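# Slide the loose cube in to complete a square

## Task

Push or carry the loose cube into the empty corner so that it and the other three cubes form a closed square, with the moved cube's sides pressed flat against both cubes beside it.

## Robot and tools

Robot: two UR-style six-joint arms, left_arm (base near y = +0.29 m) and right_arm (base near y = -0.31 m), each with a four-fingered hand of 16 servo motors (left_arm has a left hand, right_arm a right hand). The scene frame has its origin at table height midway between the nominal bases, +x out over the table, +z up, left_arm on the +y side. Each arm's poses, velocities and targets are reported in that arm's own base frame; fixed cameras and the table use the scene frame.

Hand point: a reference point just beyond the index/middle knuckles. Its +z runs along straight fingers toward the tips, +y points out of the palm, and +x runs across the palm away from the thumb on the right hand but toward the thumb on the left hand. A rigid mast sticks out near the wrist on the palm side and can strike objects.

The 48-number row (used by execute_actions and move): one flat list covering both arms, every value in [-1, 1], always all 48 even if one arm stays still. Order: left dx, dy, dz, rx, ry, rz; then 16 left motor goals; left current_limit; left speed; then the same 24 for the right arm. dx..rz are relative offsets, not poses: they count from that arm's current Hand target, along that arm's base axes, with 1.0 = 0.6 m for dx, dy, dz and 1.0 = 180 degrees for rx, ry, rz (read together as a single rotation vector, turning about the Hand target's position). Sending six zeros re-commands the current Hand target. Every row of an action is measured from the pose at the start of that action, and each new action or move starts from the updated target, so repeating an offset keeps moving the hand.

Motor order per hand: index_mcp, index_abd, index_pip, index_dip, middle_mcp, middle_abd, middle_pip, middle_dip, ring_mcp, ring_abd, ring_pip, ring_dip, thumb_cmc, thumb_axl, thumb_mcp, thumb_ipl. Each is an absolute goal angle scaled between that hinge's two stops (-1 to +1); the finger is straight near -0.75 for _mcp, 0 for _abd, -0.58 for _pip, -0.70 for _dip, and -0.71, -0.68, -0.23, -0.17 for the four thumb hinges. Higher values curl fingers toward the palm. current_limit maps -1..+1 to 0..550 mA (initially +0.4); speed sets how fast goals are approached (initially -0.6). A hand column of zeros is a real goal, not 'keep': to leave a hand alone, copy back its hand_goal, hand_current_limit and hand_speed.

Tools:
- execute_actions(actions, cameras): actions is a list of actions; each action is up to 15 rows, one per 1/30 s step, and the last row is held to fill 15 steps. An empty list returns state plus all camera images.
- move(target, speed, blend, stop_force, zero, blocking, cameras): straight-line travel toward one row of offsets (or a list of up to 15 rows, all counted from the same starting Hand targets). speed is in m/s (0.002 to 3.6, default 0.25; rotation up to twice that in rad/s). blend is a corner-rounding radius in metres. stop_force (3 to 120 N) ends an arm's path when its wrist sensor feels that much resistance; do not rely on it for light objects or while turning the hand, and omit it when backing off a contact. Moves do not avoid obstacles; keep paths away from an arm's own base.
- wait(seconds 0 to 10), stop() to brake a running move, zoom_image(camera, region [x0,y0,x1,y1] in pixels, up to 504 square) on the newest image of cam_head_left, cam_head_right, cam_high, cam_low, cam_left_wrist or cam_right_wrist, zero_wrist_force(arm), read_manual(section), and finished_scene(scene) to end the scene once the square is complete and stays so unaided.

Reading results: end_effector_position (m) and quaternion per arm in its base frame; Hand target is the last commanded pose after clipping, which the hand may rest slightly short of (send the gap as an offset). Wrist force/torque lines are in the hand's axes, with a peak line since the last report. Hand lines per motor: hand_goal, hand_measured, hand_current_ma, hand_state (moving, goal, blocked, overload). A move adds a 'move:' line: done, off_target, moving, held or fault, plus limits such as paced or held. MOTOR HOT, HAND FAULT, torque and force fault lines warn of trouble.

Cautions: the controller limits each command's orientation to 32 degrees from the measured one. Arms are stiff, so aiming even slightly into a solid contact can trip a fault; a net outside force around 150 N or wrist torques beyond about 25.7 N m stop the arm for 10 s. Approach cubes slowly and press gently. Keep the arms and hands from touching each other. A motor held at 495 mA or more for about 5 s shuts off. Long stretching or holding heats motors. Never let the cube, or anything else, tip off the table or be dropped from height, and do not hit the table or camera stand hard.

Each tool is called after ">>>" as a command line: name --argument value for each argument, lists and objects as JSON in quotes; but a table of rows of numbers goes row by row, as --pt "numbers of a row", without its own name.

## Session

>>> execute_actions --actions '[]'

>>> zoom_image --camera "cam_high" --region '[200, 80, 520, 320]'

Scene clock: 0.00 s.
left_arm: end_effector_position=(+0.4023, -0.4867, +0.2219) hand_goal=(-0.754, +0.000, -0.576, -0.696, -0.754, +0.000, -0.576, -0.696, -0.754, +0.000, -0.576, -0.696, -0.714, -0.678, -0.226, -0.168) hand_measured=(-0.754, +0.000, -0.576, -0.696, -0.754, +0.000, -0.576, -0.696, -0.754, +0.000, -0.576, -0.696, -0.714, -0.678, -0.226, -0.168) hand_current_ma=(+0, +0, +0, +0, +0, +0, +0, +0, +0, +0, +0, +0, +0, +0, +0, +0) hand_state=(goal, goal, goal, goal, goal, goal, goal, goal, goal, goal, goal, goal, goal, goal, goal, goal) hand_current_limit=0.40 hand_speed=-0.60 end_effector_quat_wxyz=(+0.107, +0.809, +0.254, -0.519) | right_arm: end_effector_position=(+0.5830, -0.0155, +0.1726) hand_goal=(-0.754, +0.000, -0.576, -0.696, -0.754, +0.000, -0.576, -0.696, -0.754, +0.000, -0.576, -0.696, -0.714, -0.678, -0.226, -0.168) hand_measured=(-0.754, +0.000, -0.576, -0.696, -0.754, +0.000, -0.576, -0.696, -0.754, +0.000, -0.576, -0.696, -0.714, -0.678, -0.226, -0.168) hand_current_ma=(+0, +0, +0, +0, +0, +0, +0, +0, +0, +0, +0, +0, +0, +0, +0, +0) hand_state=(goal, goal, goal, goal, goal, goal, goal, goal, goal, goal, goal, goal, goal, goal, goal, goal) hand_current_limit=0.40 hand_speed=-0.60 end_effector_quat_wxyz=(-0.039, -0.256, +0.903, +0.344)
Joint positions: left_arm=[2.814 -1.991 -1.459 -2.204 0.841 1.018] | right_arm=[-0.514 -0.967 1.404 -1.418 -1.158 3.517]
Joint velocities: within noise
Joint torques (N m): no reading
Wrist force (N): no reading
Wrist torque (N m): no reading
Wrist force, peak (N): no reading
Hand target: left_arm +0.4023, -0.4867, +0.2219; +0.107, +0.809, +0.254, -0.519 | right_arm +0.5830, -0.0155, +0.1726; -0.039, -0.256, +0.903, +0.344
camera_calibration:
cam_left_wrist: T_world_to_cam=[[-0.554496, 0.337974, 0.760466, 0.17854], [0.457652, 0.887068, -0.0605417, 0.221193], [-0.695047, 0.314458, -0.646549, 0.698738], [0, 0, 0, 1]] pos_world=[0.483426, -0.476279, 0.329386]
cam_right_wrist: T_world_to_cam=[[0.439087, 0.74675, 0.499567, -0.298919], [0.761639, -0.604317, 0.233897, -0.540115], [0.476559, 0.277788, -0.834101, -0.00632243], [0, 0, 0, 1]] pos_world=[0.545637, -0.101426, 0.270388]

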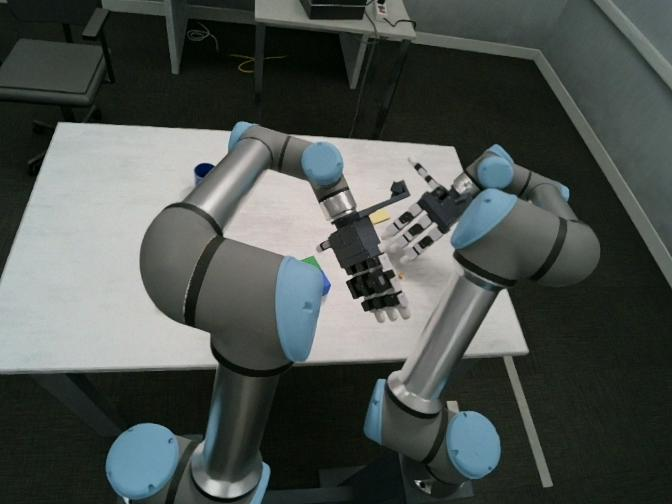

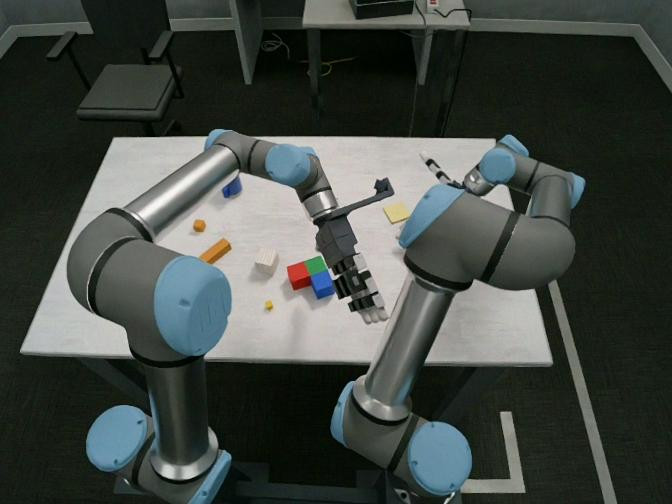

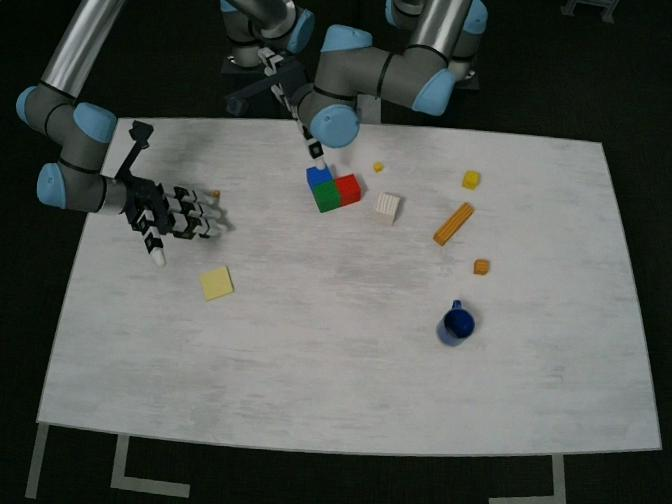

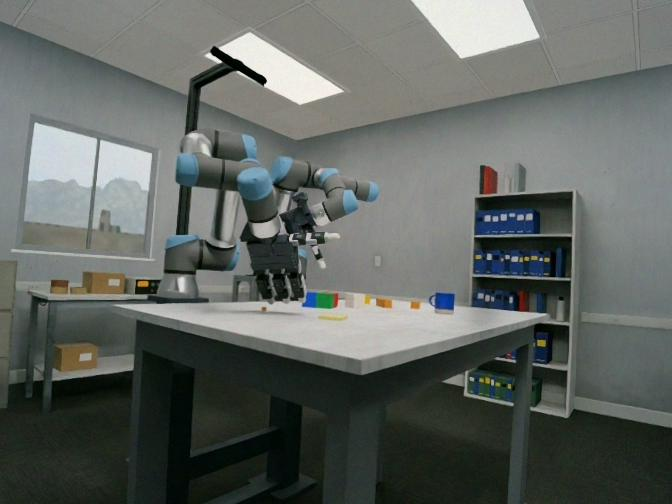

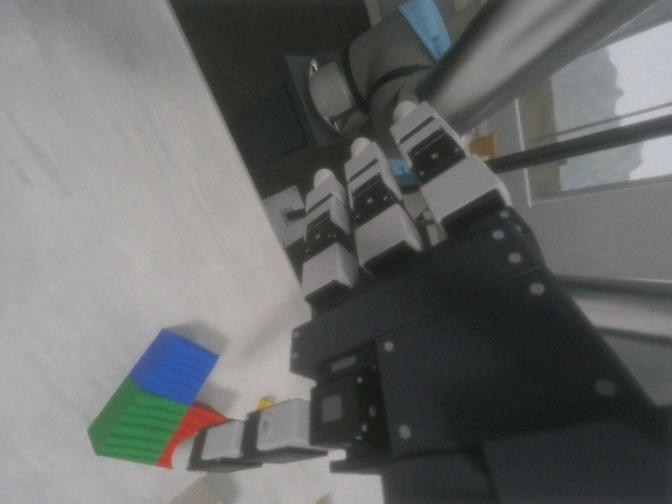

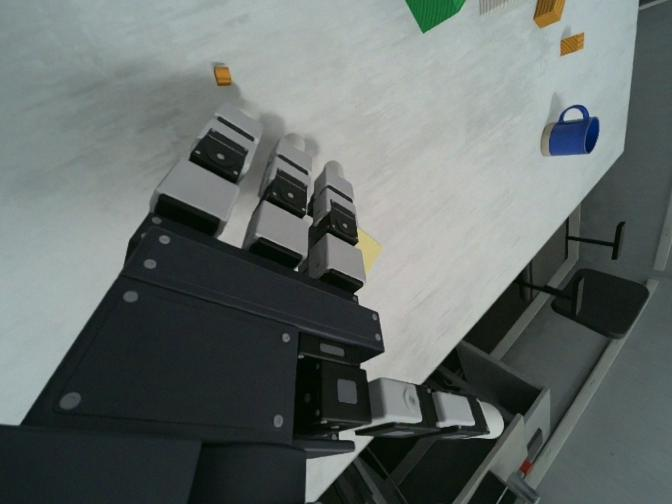

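Scaled by 1.575 from the camera's 672x504 image, which has a finer 960x720 frame.

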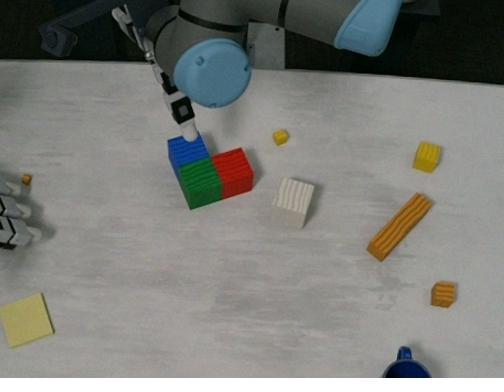

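>>> zoom_image --camera "cam_high" --region '[290, 140, 430, 245]'

>>> zoom_image --camera "cam_head_right" --region '[230, 220, 370, 325]'

Scaled by 3.600 from the camera's 672x504 image, which has a finer 960x720 frame.

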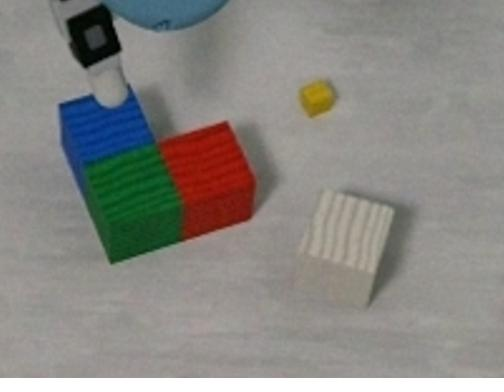

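Scaled by 3.600 from the camera's 672x504 image, which has a finer 960x720 frame.

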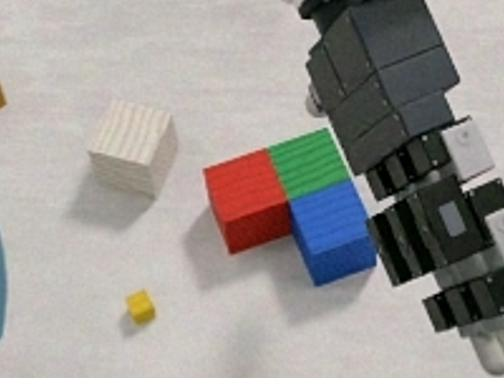

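>>> move --pt "0 0 0.17 0 0 0 -0.548 0.083 -0.139 -0.478 -0.548 -0.083 -0.139 -0.478 0.4 0 0.62 0.0 -0.714 -0.678 -0.226 -0.168 0.4 -0.6 0 0 0 0 0 0 -0.754 0 -0.576 -0.696 -0.754 0 -0.576 -0.696 -0.754 0 -0.576 -0.696 -0.714 -0.678 -0.226 -0.168 0.4 -0.6" --pt "0.1995 0.5037 0.13 0.2832 -0.2281 0.2187 -0.548 0.083 -0.139 -0.478 -0.548 -0.083 -0.139 -0.478 0.4 0 0.62 0.0 -0.714 -0.678 -0.226 -0.168 0.4 -0.6 0 0 0 0 0 0 -0.754 0 -0.576 -0.696 -0.754 0 -0.576 -0.696 -0.754 0 -0.576 -0.696 -0.714 -0.678 -0.226 -0.168 0.4 -0.6" --pt "0.1995 0.5037 -0.0365 0.2832 -0.2281 0.2187 -0.548 0.083 -0.139 -0.478 -0.548 -0.083 -0.139 -0.478 0.4 0 0.62 0.0 -0.714 -0.678 -0.226 -0.168 0.4 -0.6 0 0 0 0 0 0 -0.754 0 -0.576 -0.696 -0.754 0 -0.576 -0.696 -0.754 0 -0.576 -0.696 -0.714 -0.678 -0.226 -0.168 0.4 -0.6" --speed 0.35 --blend '[0.04,0.02,0]' --cameras '["all"]'

>>> zoom_image --camera "cam_high" --region '[290, 120, 430, 225]'

>>> zoom_image --camera "cam_head_right" --region '[230, 220, 370, 325]'

>>> zoom_image --camera "cam_left_wrist" --region '[160, 0, 496, 252]'

Scene clock: 104.40 s.
left_arm: end_effector_position=(+0.5220, -0.1844, +0.2000) hand_goal=(-0.548, +0.082, -0.140, -0.478, -0.548, -0.084, -0.140, -0.478, +0.400, +0.000, +0.620, +0.000, -0.714, -0.678, -0.226, -0.168) hand_measured=(-0.550, +0.078, -0.144, -0.482, -0.550, -0.086, -0.144, -0.480, +0.388, -0.002, +0.616, -0.002, -0.714, -0.678, -0.224, -0.168) hand_current_ma=(-7, -8, -10, -9, -6, -3, -10, -7, -45, -3, -12, -6, +0, +2, +10, +1) hand_state=(goal, goal, goal, goal, goal, goal, goal, goal, goal, goal, goal, goal, goal, goal, goal, goal) hand_current_limit=0.40 hand_speed=-0.60 end_effector_quat_wxyz=(+0.000, +0.771, +0.636, +0.000) | right_arm: end_effector_position=(+0.5830, -0.0155, +0.1726) hand_goal=(-0.754, +0.000, -0.576, -0.696, -0.754, +0.000, -0.576, -0.696, -0.754, +0.000, -0.576, -0.696, -0.714, -0.678, -0.226, -0.168) hand_measured=(-0.756, +0.000, -0.576, -0.696, -0.758, +0.000, -0.576, -0.696, -0.756, +0.000, -0.576, -0.696, -0.718, -0.678, -0.224, -0.168) hand_current_ma=(-1, +0, +0, +0, -1, +0, +0, +0, -1, +0, +0, +0, -1, +0, +0, +0) hand_state=(goal, goal, goal, goal, goal, goal, goal, goal, goal, goal, goal, goal, goal, goal, goal, goal) hand_current_limit=0.40 hand_speed=-0.60 end_effector_quat_wxyz=(-0.039, -0.256, +0.903, +0.344)
Joint positions: left_arm=[3.013 -1.562 -1.994 -1.157 1.571 0.063] | right_arm=[-0.514 -0.967 1.404 -1.418 -1.158 3.517]
Joint torques (N m): left_arm=[-9.24 13.21 14.91 4.55 2.15 -1.52] | right_arm=[-0.7 -46.16 -22.07 -0.99 0.87 -0.26]
Wrist force (N): left_arm=[-1.6 -1.2 0.8] | right_arm=[-0.3 0.0 -0.2]
Wrist torque (N m): left_arm=[-0.16 -0.19 -0.01] | right_arm=[0.02 0.04 -0.02]
Wrist force, peak (N): left_arm=[-1.6 -1.4 2.1] | right_arm=[-0.2 0.3 -0.4]
Hand target: left_arm +0.5220, -0.1845, +0.2000; +0.000, +0.771, +0.636, +0.000 | right_arm +0.5830, -0.0155, +0.1726; -0.039, -0.256, +0.903, +0.344
Off the commanded pose: left_arm 0.000 m, 0 deg | right_arm 0.000 m, 0 deg.
move: done
camera_calibration:
cam_left_wrist: T_world_to_cam=[[-0.778675, -0.625765, 0.0456515, 0.241604], [-0.408311, 0.56064, 0.720393, 0.132651], [-0.47639, 0.542312, -0.692063, 0.609751], [0, 0, 0, 1]] pos_world=[0.532773, -0.253857, 0.315395]
cam_right_wrist: T_world_to_cam=[[0.439087, 0.74675, 0.499567, -0.298919], [0.761639, -0.604317, 0.233897, -0.540115], [0.476559, 0.277788, -0.834101, -0.00632243], [0, 0, 0, 1]] pos_world=[0.545637, -0.101426, 0.270388]

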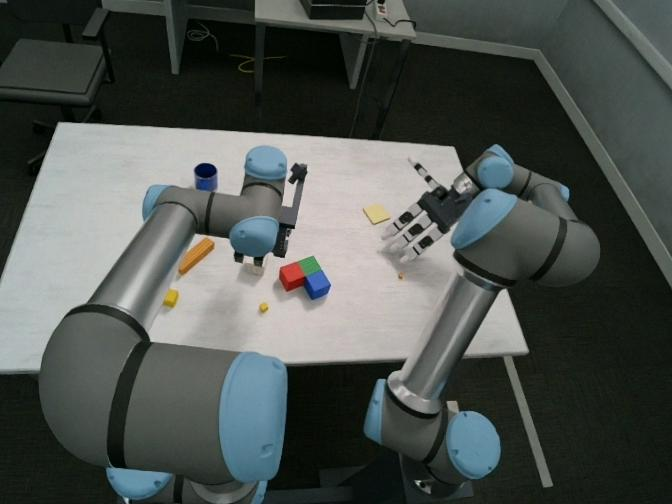

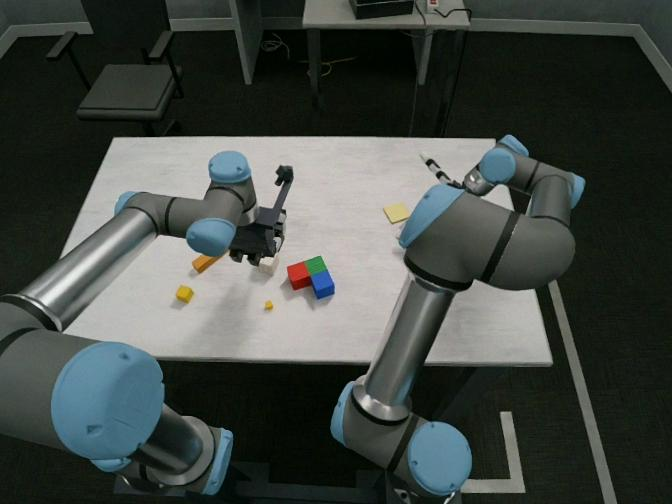

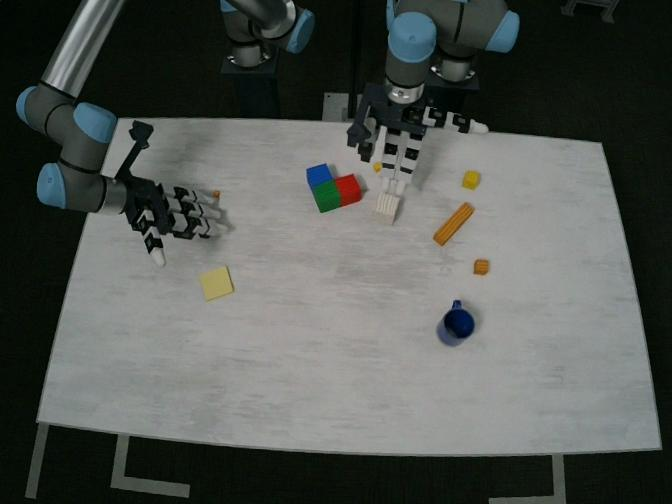

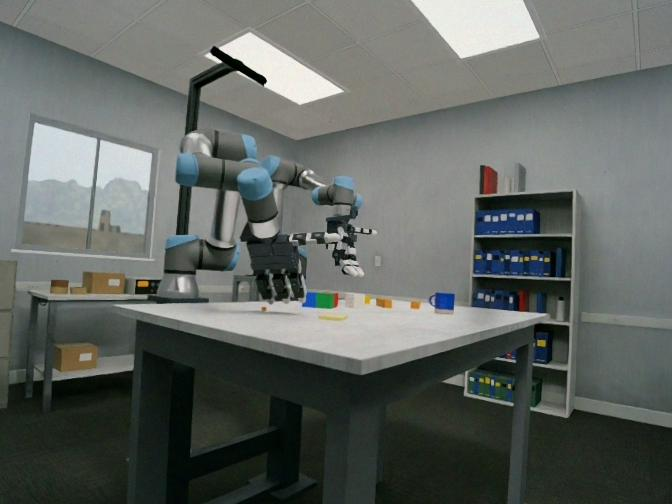

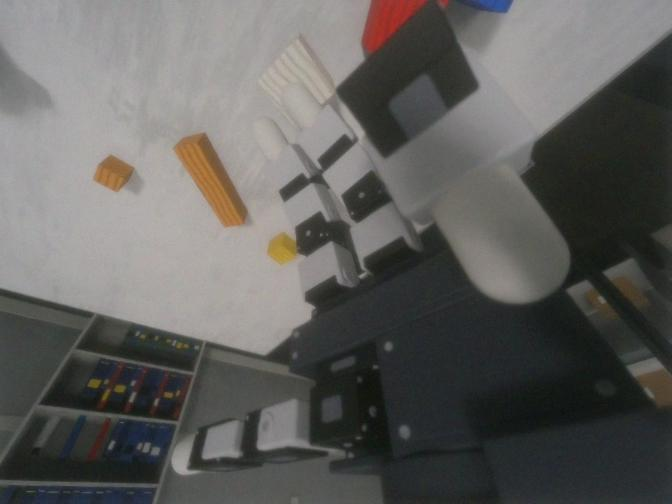

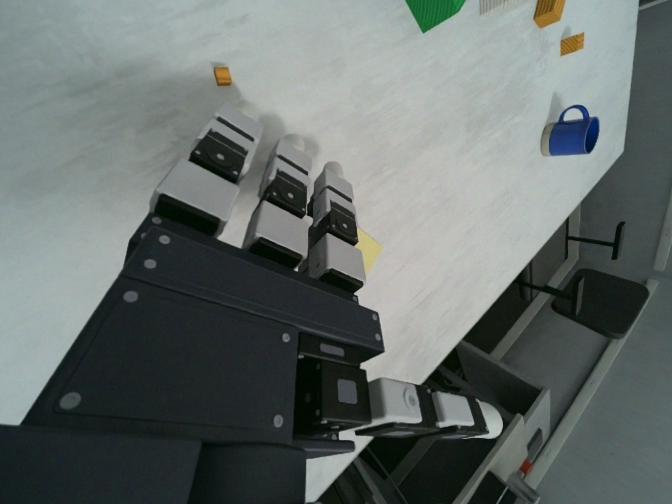

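Scaled by 3.600 from the camera's 672x504 image, which has a finer 960x720 frame.

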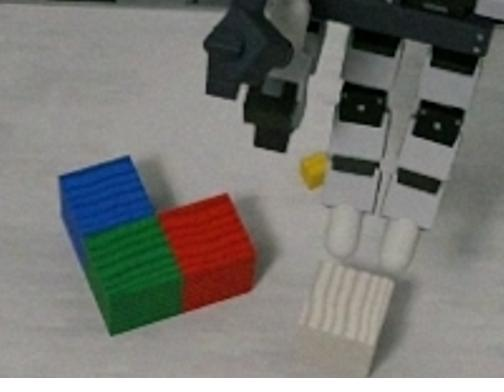

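Scaled by 3.600 from the camera's 672x504 image, which has a finer 960x720 frame.

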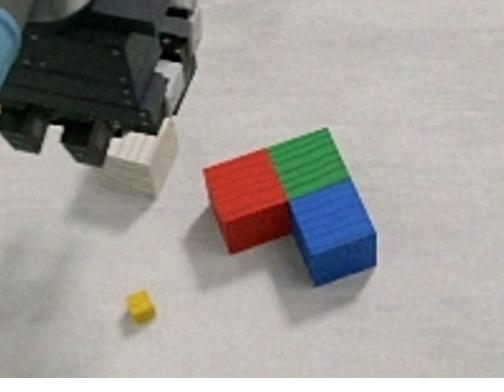

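Scaled by 1.500 from the camera's 672x504 image, which has a finer 960x720 frame.

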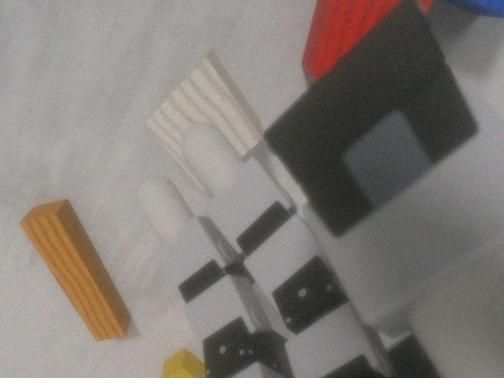

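>>> move --pt "-0.0032 -0.0056 -0.0917 0 0 0 -0.548 0.083 -0.139 -0.478 -0.548 -0.083 -0.139 -0.478 0.4 0 0.62 0.0 -0.714 -0.678 -0.226 -0.168 0.4 -0.6 0 0 0 0 0 0 -0.754 0 -0.576 -0.696 -0.754 0 -0.576 -0.696 -0.754 0 -0.576 -0.696 -0.714 -0.678 -0.226 -0.168 0.4 -0.6" --pt "-0.0032 -0.0056 -0.1167 0 0 0 -0.548 0.083 -0.139 -0.478 -0.548 -0.083 -0.139 -0.478 0.4 0 0.62 0.0 -0.714 -0.678 -0.226 -0.168 0.4 -0.6 0 0 0 0 0 0 -0.754 0 -0.576 -0.696 -0.754 0 -0.576 -0.696 -0.754 0 -0.576 -0.696 -0.714 -0.678 -0.226 -0.168 0.4 -0.6" --speed '[0.15,0.04]' --blend '[0.003,0]' --cameras '["cam_high","cam_left_wrist"]'

>>> zoom_image --camera "cam_high" --region '[290, 120, 430, 225]'

>>> zoom_image --camera "cam_left_wrist" --region '[160, 0, 496, 252]'

Scene clock: 135.23 s.
left_arm: end_effector_position=(+0.5201, -0.1878, +0.1300) hand_goal=(-0.548, +0.082, -0.140, -0.478, -0.548, -0.084, -0.140, -0.478, +0.400, +0.000, +0.620, +0.000, -0.714, -0.678, -0.226, -0.168) hand_measured=(-0.516, +0.082, -0.106, -0.458, -0.516, -0.086, -0.106, -0.458, +0.388, -0.002, +0.616, -0.002, -0.714, -0.678, -0.224, -0.168) hand_current_ma=(+131, +1, +127, +72, +126, -6, +127, +67, -45, -3, -12, -6, +0, +2, +10, +1) hand_state=(blocked, goal, blocked, blocked, blocked, goal, blocked, goal, goal, goal, goal, goal, goal, goal, goal, goal) hand_current_limit=0.40 hand_speed=-0.60 end_effector_quat_wxyz=(+0.000, +0.771, +0.636, +0.000) | right_arm: end_effector_position=(+0.5830, -0.0155, +0.1726) hand_goal=(-0.754, +0.000, -0.576, -0.696, -0.754, +0.000, -0.576, -0.696, -0.754, +0.000, -0.576, -0.696, -0.714, -0.678, -0.226, -0.168) hand_measured=(-0.756, +0.000, -0.576, -0.696, -0.758, +0.000, -0.576, -0.696, -0.756, +0.000, -0.576, -0.696, -0.718, -0.678, -0.224, -0.168) hand_current_ma=(-1, +0, +0, +0, -1, +0, +0, +0, -1, +0, +0, +0, -1, +0, +0, +0) hand_state=(goal, goal, goal, goal, goal, goal, goal, goal, goal, goal, goal, goal, goal, goal, goal, goal) hand_current_limit=0.40 hand_speed=-0.60 end_effector_quat_wxyz=(-0.039, -0.256, +0.903, +0.344)
Joint positions: left_arm=[3.005 -1.653 -2.104 -0.955 1.571 0.055] | right_arm=[-0.514 -0.967 1.404 -1.418 -1.158 3.517]
Joint torques (N m): left_arm=[-8.97 9.53 9.97 3.78 -0.94 -1.4] | right_arm=[-0.42 -46.42 -22.31 -0.99 0.79 -0.26]
Wrist force (N): left_arm=[-1.9 -5.6 -7.3] | right_arm=[-0.1 0.0 -0.2]
Wrist torque (N m): left_arm=[-0.12 -0.13 -0.02] | right_arm=[0.03 0.02 -0.01]
Wrist force, peak (N): left_arm=[-1.7 -5.6 -7.5] | right_arm=[-0.3 0.3 0.1]
Hand target: left_arm +0.5201, -0.1878, +0.1300; +0.000, +0.771, +0.636, +0.000 | right_arm +0.5830, -0.0155, +0.1726; -0.039, -0.256, +0.903, +0.344
Off the commanded pose: left_arm 0.000 m, 0 deg | right_arm 0.000 m, 0 deg.
move: done
camera_calibration:
cam_left_wrist: T_world_to_cam=[[-0.778712, -0.625723, 0.0455968, 0.241221], [-0.408331, 0.560662, 0.720364, 0.184136], [-0.476313, 0.542337, -0.692096, 0.562117], [0, 0, 0, 1]] pos_world=[0.530773, -0.257157, 0.245395]
Images, in order (width x height): cam_high 672x504, cam_left_wrist 672x504.

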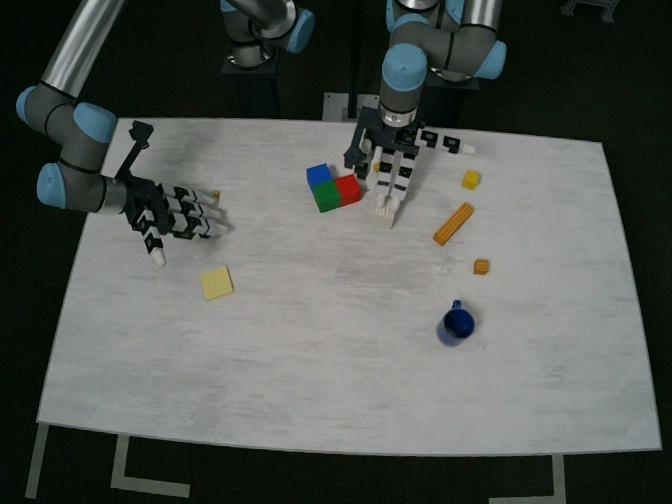

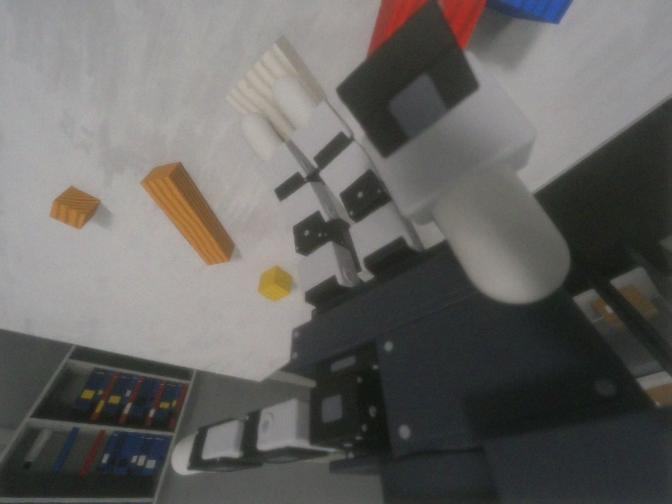

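Scaled by 3.600 from the camera's 672x504 image, which has a finer 960x720 frame.

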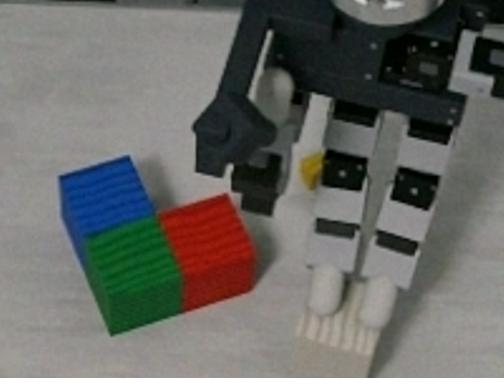

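Scaled by 1.500 from the camera's 672x504 image, which has a finer 960x720 frame.

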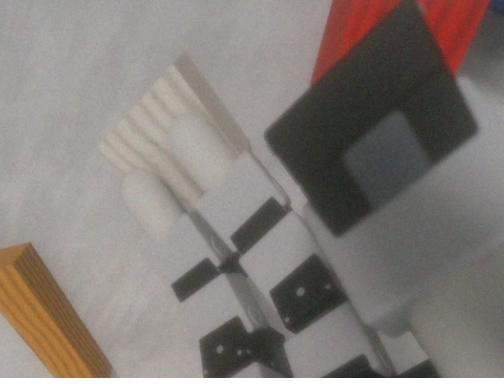

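>>> move --pt "-0.0958 0.1073 0 0 0 0.05 -0.548 0.083 -0.139 -0.478 -0.548 -0.083 -0.139 -0.478 0.4 0 0.62 0.0 -0.714 -0.678 -0.226 -0.168 0.4 -0.6 0 0 0 0 0 0 -0.754 0 -0.576 -0.696 -0.754 0 -0.576 -0.696 -0.754 0 -0.576 -0.696 -0.714 -0.678 -0.226 -0.168 0.4 -0.6" --pt "-0.3 0.0175 0 0 0 0.1972 -0.548 0.083 -0.139 -0.478 -0.548 -0.083 -0.139 -0.478 0.4 0 0.62 0.0 -0.714 -0.678 -0.226 -0.168 0.4 -0.6 0 0 0 0 0 0 -0.754 0 -0.576 -0.696 -0.754 0 -0.576 -0.696 -0.754 0 -0.576 -0.696 -0.714 -0.678 -0.226 -0.168 0.4 -0.6" --speed 0.07 --blend '[0.02,0]' --cameras '["cam_high","cam_left_wrist"]'

>>> zoom_image --camera "cam_high" --region '[290, 110, 430, 215]'

>>> zoom_image --camera "cam_left_wrist" --region '[160, 0, 496, 252]'

Scene clock: 153.17 s.
left_arm: end_effector_position=(+0.3401, -0.1773, +0.1300) hand_goal=(-0.548, +0.082, -0.140, -0.478, -0.548, -0.084, -0.140, -0.478, +0.400, +0.000, +0.620, +0.000, -0.714, -0.678, -0.226, -0.168) hand_measured=(-0.510, +0.082, -0.106, -0.458, -0.510, -0.086, -0.104, -0.458, +0.388, -0.002, +0.616, -0.002, -0.714, -0.678, -0.224, -0.168) hand_current_ma=(+150, +1, +130, +74, +149, -6, +130, +69, -45, -3, -12, -6, +0, +2, +10, +1) hand_state=(blocked, goal, blocked, blocked, blocked, goal, blocked, goal, goal, goal, goal, goal, goal, goal, goal, goal) hand_current_limit=0.40 hand_speed=-0.60 end_effector_quat_wxyz=(+0.000, +0.541, +0.841, +0.000) | right_arm: end_effector_position=(+0.5830, -0.0155, +0.1726) hand_goal=(-0.754, +0.000, -0.576, -0.696, -0.754, +0.000, -0.576, -0.696, -0.754, +0.000, -0.576, -0.696, -0.714, -0.678, -0.226, -0.168) hand_measured=(-0.756, +0.000, -0.576, -0.696, -0.758, +0.000, -0.576, -0.696, -0.756, +0.000, -0.576, -0.696, -0.718, -0.678, -0.224, -0.168) hand_current_ma=(-1, +0, +0, +0, -1, +0, +0, +0, -1, +0, +0, +0, -1, +0, +0, +0) hand_state=(goal, goal, goal, goal, goal, goal, goal, goal, goal, goal, goal, goal, goal, goal, goal, goal) hand_current_limit=0.40 hand_speed=-0.60 end_effector_quat_wxyz=(-0.039, -0.256, +0.903, +0.344)
Joint positions: left_arm=[2.814 -1.349 -2.38 -0.983 1.571 -0.755] | right_arm=[-0.514 -0.967 1.404 -1.418 -1.158 3.517]
Joint torques (N m): left_arm=[-10.37 17 10.99 -0.17 1.83 -1.52] | right_arm=[-0.58 -46.38 -22.34 -0.89 0.64 -0.28]
Wrist force (N): left_arm=[-2.0 0.1 -2.3] | right_arm=[0.0 0.2 -0.2]
Wrist torque (N m): left_arm=[-0.27 -0.17 -0.04] | right_arm=[0.05 0.01 0.00]
Wrist force, peak (N): left_arm=[-2.0 -5.6 -7.7] | right_arm=[-0.5 0.3 -0.1]
Hand target: left_arm +0.3401, -0.1773, +0.1300; +0.000, +0.541, +0.841, +0.000 | right_arm +0.5830, -0.0155, +0.1726; -0.039, -0.256, +0.903, +0.344
Off the commanded pose: left_arm 0.000 m, 0 deg | right_arm 0.000 m, 0 deg.
move: done
camera_calibration:
cam_left_wrist: T_world_to_cam=[[-0.270799, -0.961555, 0.045617, -0.124659], [-0.657934, 0.219467, 0.720387, 0.129193], [-0.702703, 0.165067, -0.692071, 0.480843], [0, 0, 0, 1]] pos_world=[0.389133, -0.227591, 0.245395]
Images, in order (width x height): cam_high 672x504, cam_left_wrist 672x504.

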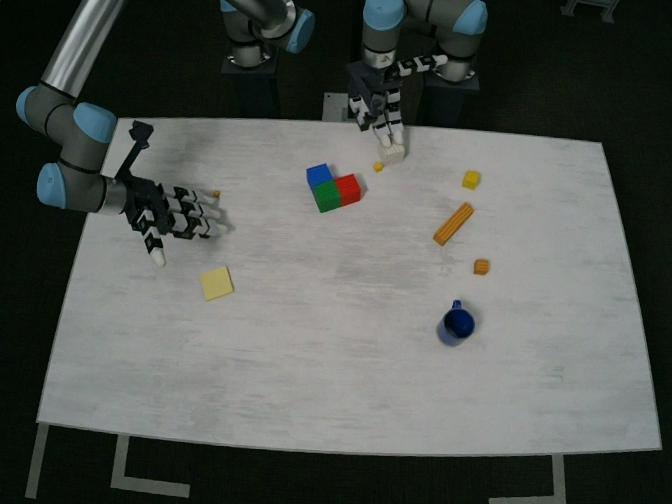

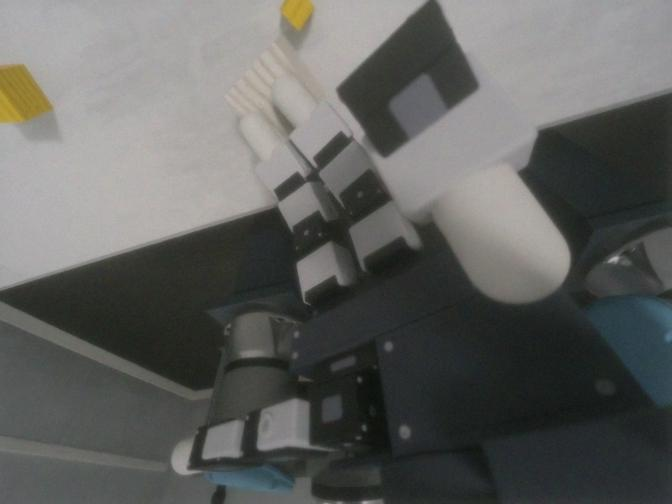

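Scaled by 3.600 from the camera's 672x504 image, which has a finer 960x720 frame.

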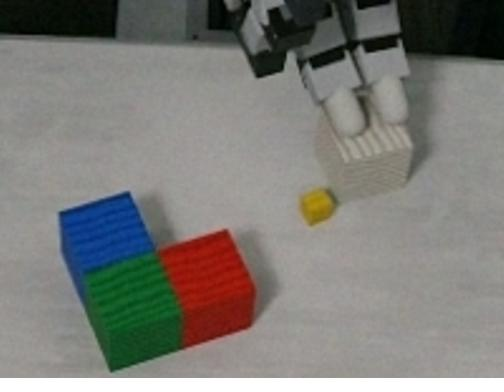

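Scaled by 1.500 from the camera's 672x504 image, which has a finer 960x720 frame.

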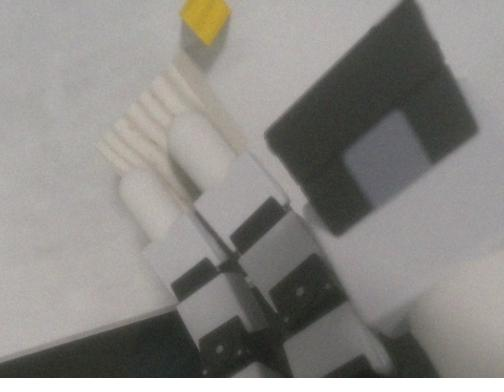

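>>> move --pt "-0.044 -0.02 0 0 0 0 -0.548 0.083 -0.139 -0.478 -0.548 -0.083 -0.139 -0.478 0.4 0 0.62 0.0 -0.714 -0.678 -0.226 -0.168 0.4 -0.6 0 0 0 0 0 0 -0.754 0 -0.576 -0.696 -0.754 0 -0.576 -0.696 -0.754 0 -0.576 -0.696 -0.714 -0.678 -0.226 -0.168 0.4 -0.6" --pt "0.01 -0.1383 0 0 0 0 -0.548 0.083 -0.139 -0.478 -0.548 -0.083 -0.139 -0.478 0.4 0 0.62 0.0 -0.714 -0.678 -0.226 -0.168 0.4 -0.6 0 0 0 0 0 0 -0.754 0 -0.576 -0.696 -0.754 0 -0.576 -0.696 -0.754 0 -0.576 -0.696 -0.714 -0.678 -0.226 -0.168 0.4 -0.6" --pt "0.083 -0.1783 0 0 0 0 -0.548 0.083 -0.139 -0.478 -0.548 -0.083 -0.139 -0.478 0.4 0 0.62 0.0 -0.714 -0.678 -0.226 -0.168 0.4 -0.6 0 0 0 0 0 0 -0.754 0 -0.576 -0.696 -0.754 0 -0.576 -0.696 -0.754 0 -0.576 -0.696 -0.714 -0.678 -0.226 -0.168 0.4 -0.6" --speed 0.07 --blend '[0.005,0.01,0]' --cameras '["cam_high","cam_left_wrist"]'

>>> zoom_image --camera "cam_high" --region '[300, 140, 370, 210]'

>>> zoom_image --camera "cam_left_wrist" --region '[180, 0, 380, 150]'

Scene clock: 194.93 s.
left_arm: end_effector_position=(+0.3898, -0.2843, +0.1300) hand_goal=(-0.548, +0.082, -0.140, -0.478, -0.548, -0.084, -0.140, -0.478, +0.400, +0.000, +0.620, +0.000, -0.714, -0.678, -0.226, -0.168) hand_measured=(-0.510, +0.072, -0.106, -0.458, -0.510, -0.098, -0.104, -0.458, +0.388, -0.002, +0.616, -0.002, -0.714, -0.678, -0.224, -0.168) hand_current_ma=(+154, -26, +130, +74, +149, -38, +130, +69, -45, -3, -12, -6, +0, +2, +10, +1) hand_state=(blocked, goal, blocked, blocked, blocked, goal, blocked, goal, goal, goal, goal, goal, goal, goal, goal, goal) hand_current_limit=0.40 hand_speed=-0.60 end_effector_quat_wxyz=(+0.000, +0.541, +0.841, +0.000) | right_arm: end_effector_position=(+0.5830, -0.0155, +0.1726) hand_goal=(-0.754, +0.000, -0.576, -0.696, -0.754, +0.000, -0.576, -0.696, -0.754, +0.000, -0.576, -0.696, -0.714, -0.678, -0.226, -0.168) hand_measured=(-0.756, +0.000, -0.576, -0.696, -0.758, +0.000, -0.576, -0.696, -0.756, +0.000, -0.576, -0.696, -0.718, -0.678, -0.224, -0.168) hand_current_ma=(-1, +0, +0, +0, -1, +0, +0, +0, -1, +0, +0, +0, -1, +0, +0, +0) hand_state=(goal, goal, goal, goal, goal, goal, goal, goal, goal, goal, goal, goal, goal, goal, goal, goal) hand_current_limit=0.40 hand_speed=-0.60 end_effector_quat_wxyz=(-0.039, -0.256, +0.903, +0.344)
Joint positions: left_arm=[2.617 -1.64 -2.119 -0.954 1.571 -0.952] | right_arm=[-0.514 -0.967 1.404 -1.418 -1.158 3.517]
Joint torques (N m): left_arm=[8.84 11.45 23.58 0.56 1.91 2.05] | right_arm=[-0.89 -46.37 -22.54 -0.94 0.58 -0.28]
Wrist force (N): left_arm=[-0.4 -3.0 -3.6] | right_arm=[-0.2 0.1 -0.1]
Wrist torque (N m): left_arm=[-0.19 0.06 -0.22] | right_arm=[0.02 0.02 -0.01]
Wrist force, peak (N): left_arm=[-0.2 -3.1 -4.1] | right_arm=[-0.4 0.1 -0.4]
Hand target: left_arm +0.3899, -0.2843, +0.1300; +0.000, +0.541, +0.841, +0.000 | right_arm +0.5830, -0.0155, +0.1726; -0.039, -0.256, +0.903, +0.344
Off the commanded pose: left_arm 0.000 m, 0 deg | right_arm 0.000 m, 0 deg.
move: done
camera_calibration:
cam_left_wrist: T_world_to_cam=[[-0.270668, -0.961591, 0.0456162, -0.21406], [-0.657975, 0.21938, 0.720376, 0.185345], [-0.702714, 0.164968, -0.692082, 0.533389], [0, 0, 0, 1]] pos_world=[0.438833, -0.334491, 0.245395]
Images, in order (width x height): cam_high 672x504, cam_left_wrist 672x504.

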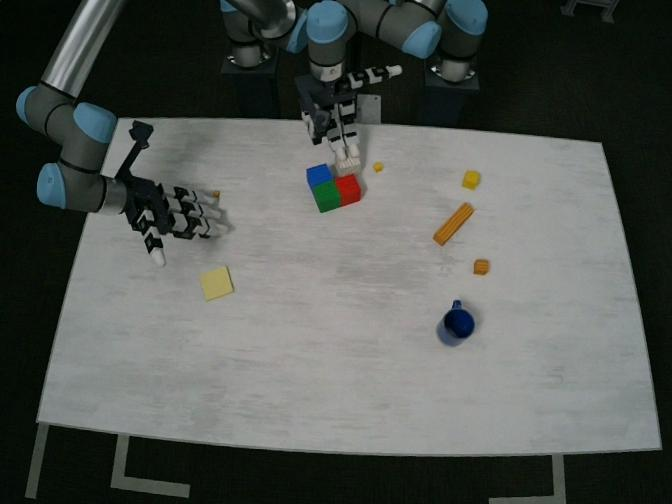

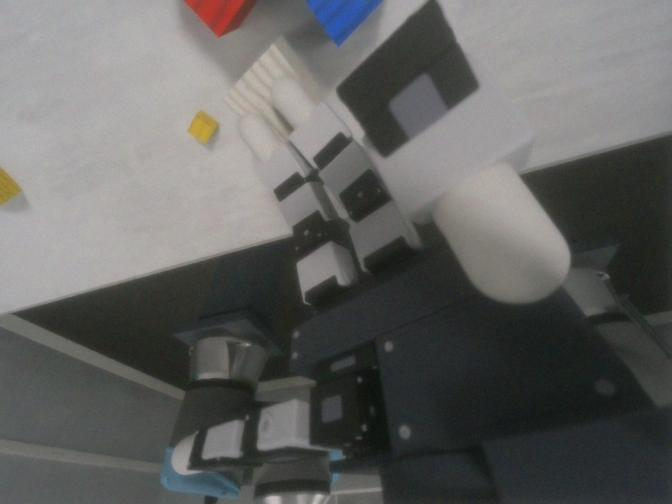

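Scaled by 7.200 from the camera's 672x504 image, which has a finer 960x720 frame.

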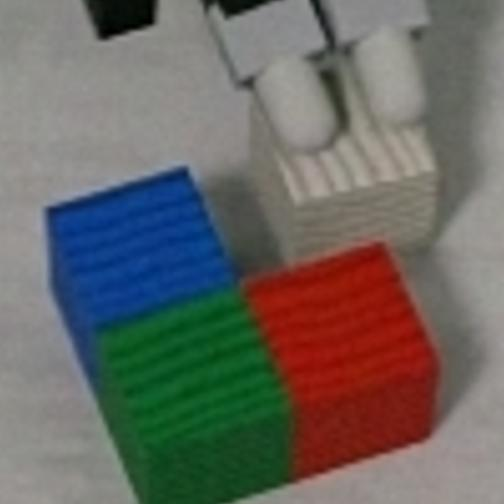

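Scaled by 2.520 from the camera's 672x504 image, which has a finer 960x720 frame.

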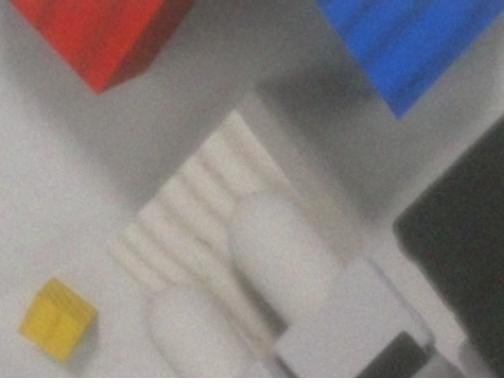

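>>> zoom_image --camera "cam_left_wrist" --region '[180, 0, 280, 75]'

>>> zoom_image --camera "cam_left_wrist" --region '[215, 25, 345, 125]'

>>> zoom_image --camera "cam_high" --region '[325, 140, 365, 185]'

Scaled by 5.040 from the camera's 672x504 image, which has a finer 960x720 frame.

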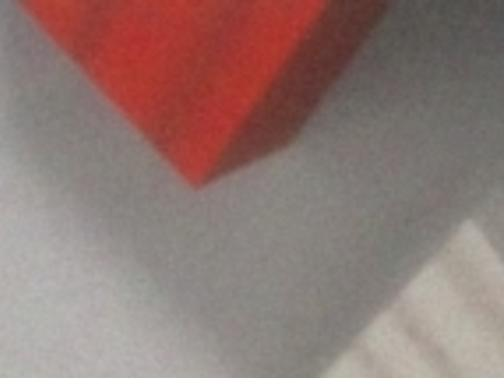

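Scaled by 3.877 from the camera's 672x504 image, which has a finer 960x720 frame.

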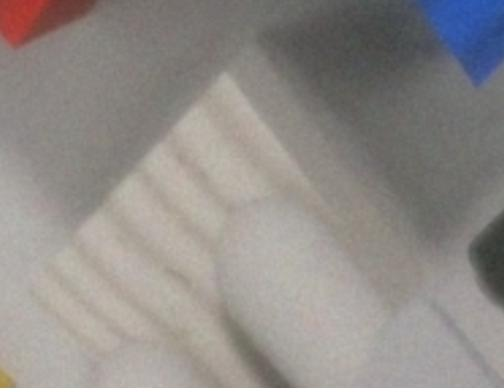

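Scaled by 11.200 from the camera's 672x504 image, which has a finer 960x720 frame.

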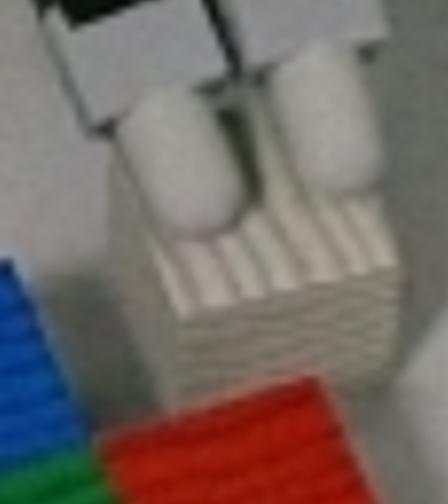

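>>> move --pt "0.0191 -0.0417 0 0 0 0.0167 -0.548 0.083 -0.139 -0.478 -0.548 -0.083 -0.139 -0.478 0.4 0 0.62 0.0 -0.714 -0.678 -0.226 -0.168 0.4 -0.6 0 0 0 0 0 0 -0.754 0 -0.576 -0.696 -0.754 0 -0.576 -0.696 -0.754 0 -0.576 -0.696 -0.714 -0.678 -0.226 -0.168 0.4 -0.6" --pt "0.048 -0.0285 0 0 0 0.0167 -0.548 0.083 -0.139 -0.478 -0.548 -0.083 -0.139 -0.478 0.4 0 0.62 0.0 -0.714 -0.678 -0.226 -0.168 0.4 -0.6 0 0 0 0 0 0 -0.754 0 -0.576 -0.696 -0.754 0 -0.576 -0.696 -0.754 0 -0.576 -0.696 -0.714 -0.678 -0.226 -0.168 0.4 -0.6" --speed 0.05 --blend '[0.001,0]' --cameras '["cam_high","cam_left_wrist"]'

>>> zoom_image --camera "cam_high" --region '[300, 140, 370, 210]'

>>> zoom_image --camera "cam_left_wrist" --region '[205, 5, 365, 125]'

Scene clock: 256.83 s.
left_arm: end_effector_position=(+0.4186, -0.3014, +0.1300) hand_goal=(-0.548, +0.082, -0.140, -0.478, -0.548, -0.084, -0.140, -0.478, +0.400, +0.000, +0.620, +0.000, -0.714, -0.678, -0.226, -0.168) hand_measured=(-0.510, +0.076, -0.106, -0.458, -0.510, -0.094, -0.104, -0.458, +0.388, -0.002, +0.616, -0.002, -0.714, -0.678, -0.224, -0.168) hand_current_ma=(+154, -13, +130, +74, +149, -25, +130, +69, -45, -3, -12, -6, +0, +2, +10, +1) hand_state=(blocked, goal, blocked, blocked, blocked, goal, blocked, goal, goal, goal, goal, goal, goal, goal, goal, goal) hand_current_limit=0.40 hand_speed=-0.60 end_effector_quat_wxyz=(+0.000, +0.519, +0.855, +0.000) | right_arm: end_effector_position=(+0.5830, -0.0155, +0.1726) hand_goal=(-0.754, +0.000, -0.576, -0.696, -0.754, +0.000, -0.576, -0.696, -0.754, +0.000, -0.576, -0.696, -0.714, -0.678, -0.226, -0.168) hand_measured=(-0.756, +0.000, -0.576, -0.696, -0.758, +0.000, -0.576, -0.696, -0.756, +0.000, -0.576, -0.696, -0.718, -0.678, -0.224, -0.168) hand_current_ma=(-1, +0, +0, +0, -1, +0, +0, +0, -1, +0, +0, +0, -1, +0, +0, +0) hand_state=(goal, goal, goal, goal, goal, goal, goal, goal, goal, goal, goal, goal, goal, goal, goal, goal) hand_current_limit=0.40 hand_speed=-0.60 end_effector_quat_wxyz=(-0.039, -0.256, +0.903, +0.344)
Joint positions: left_arm=[2.613 -1.724 -2.022 -0.966 1.571 -1.009] | right_arm=[-0.514 -0.967 1.404 -1.418 -1.158 3.517]
Joint torques (N m): left_arm=[10.35 15.13 22.89 0.24 1.94 2.03] | right_arm=[-1.26 -46.26 -23.26 -0.91 0.61 -0.21]
Wrist force (N): left_arm=[-1.5 -4.2 -4.7] | right_arm=[-0.1 0.1 0.0]
Wrist torque (N m): left_arm=[-0.09 -0.15 -0.19] | right_arm=[0.01 0.01 0.00]
Wrist force, peak (N): left_arm=[-1.6 -4.3 -5.2] | right_arm=[-0.5 0.1 -0.3]
Hand target: left_arm +0.4187, -0.3014, +0.1300; +0.000, +0.519, +0.855, +0.000 | right_arm +0.5830, -0.0155, +0.1726; -0.039, -0.256, +0.903, +0.344
Off the commanded pose: left_arm 0.000 m, 0 deg | right_arm 0.000 m, 0 deg.
move: done
camera_calibration:
cam_left_wrist: T_world_to_cam=[[-0.219847, -0.974467, 0.045629, -0.247934], [-0.668576, 0.184567, 0.720376, 0.20198], [-0.710404, 0.127866, -0.692082, 0.548467], [0, 0, 0, 1]] pos_world=[0.470165, -0.349012, 0.245395]
Images, in order (width x height): cam_high 672x504, cam_left_wrist 672x504.

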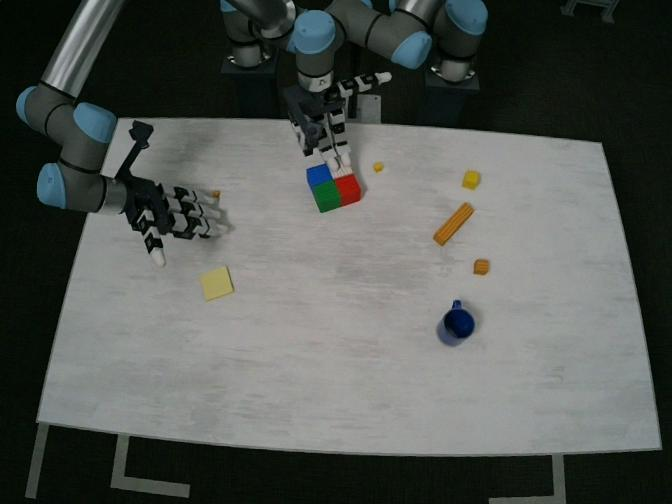

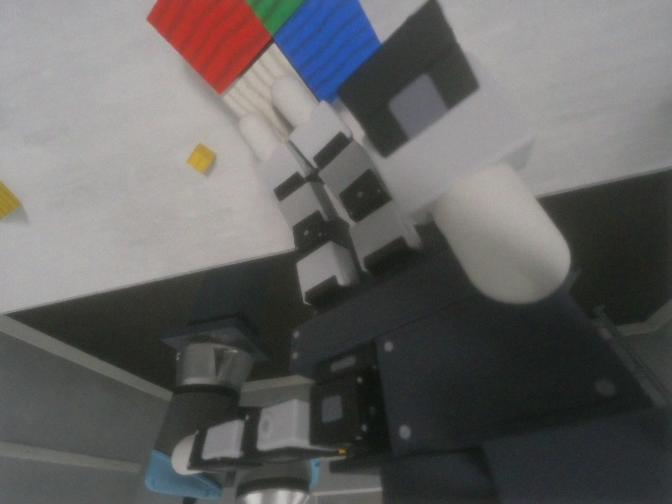

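Scaled by 7.200 from the camera's 672x504 image, which has a finer 960x720 frame.

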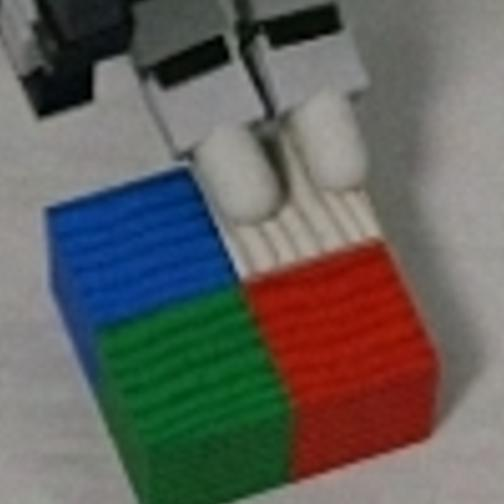

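Scaled by 3.150 from the camera's 672x504 image, which has a finer 960x720 frame.

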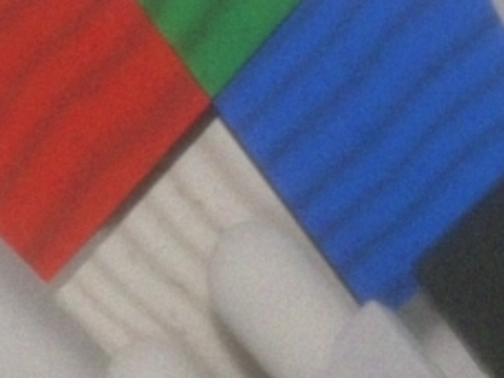

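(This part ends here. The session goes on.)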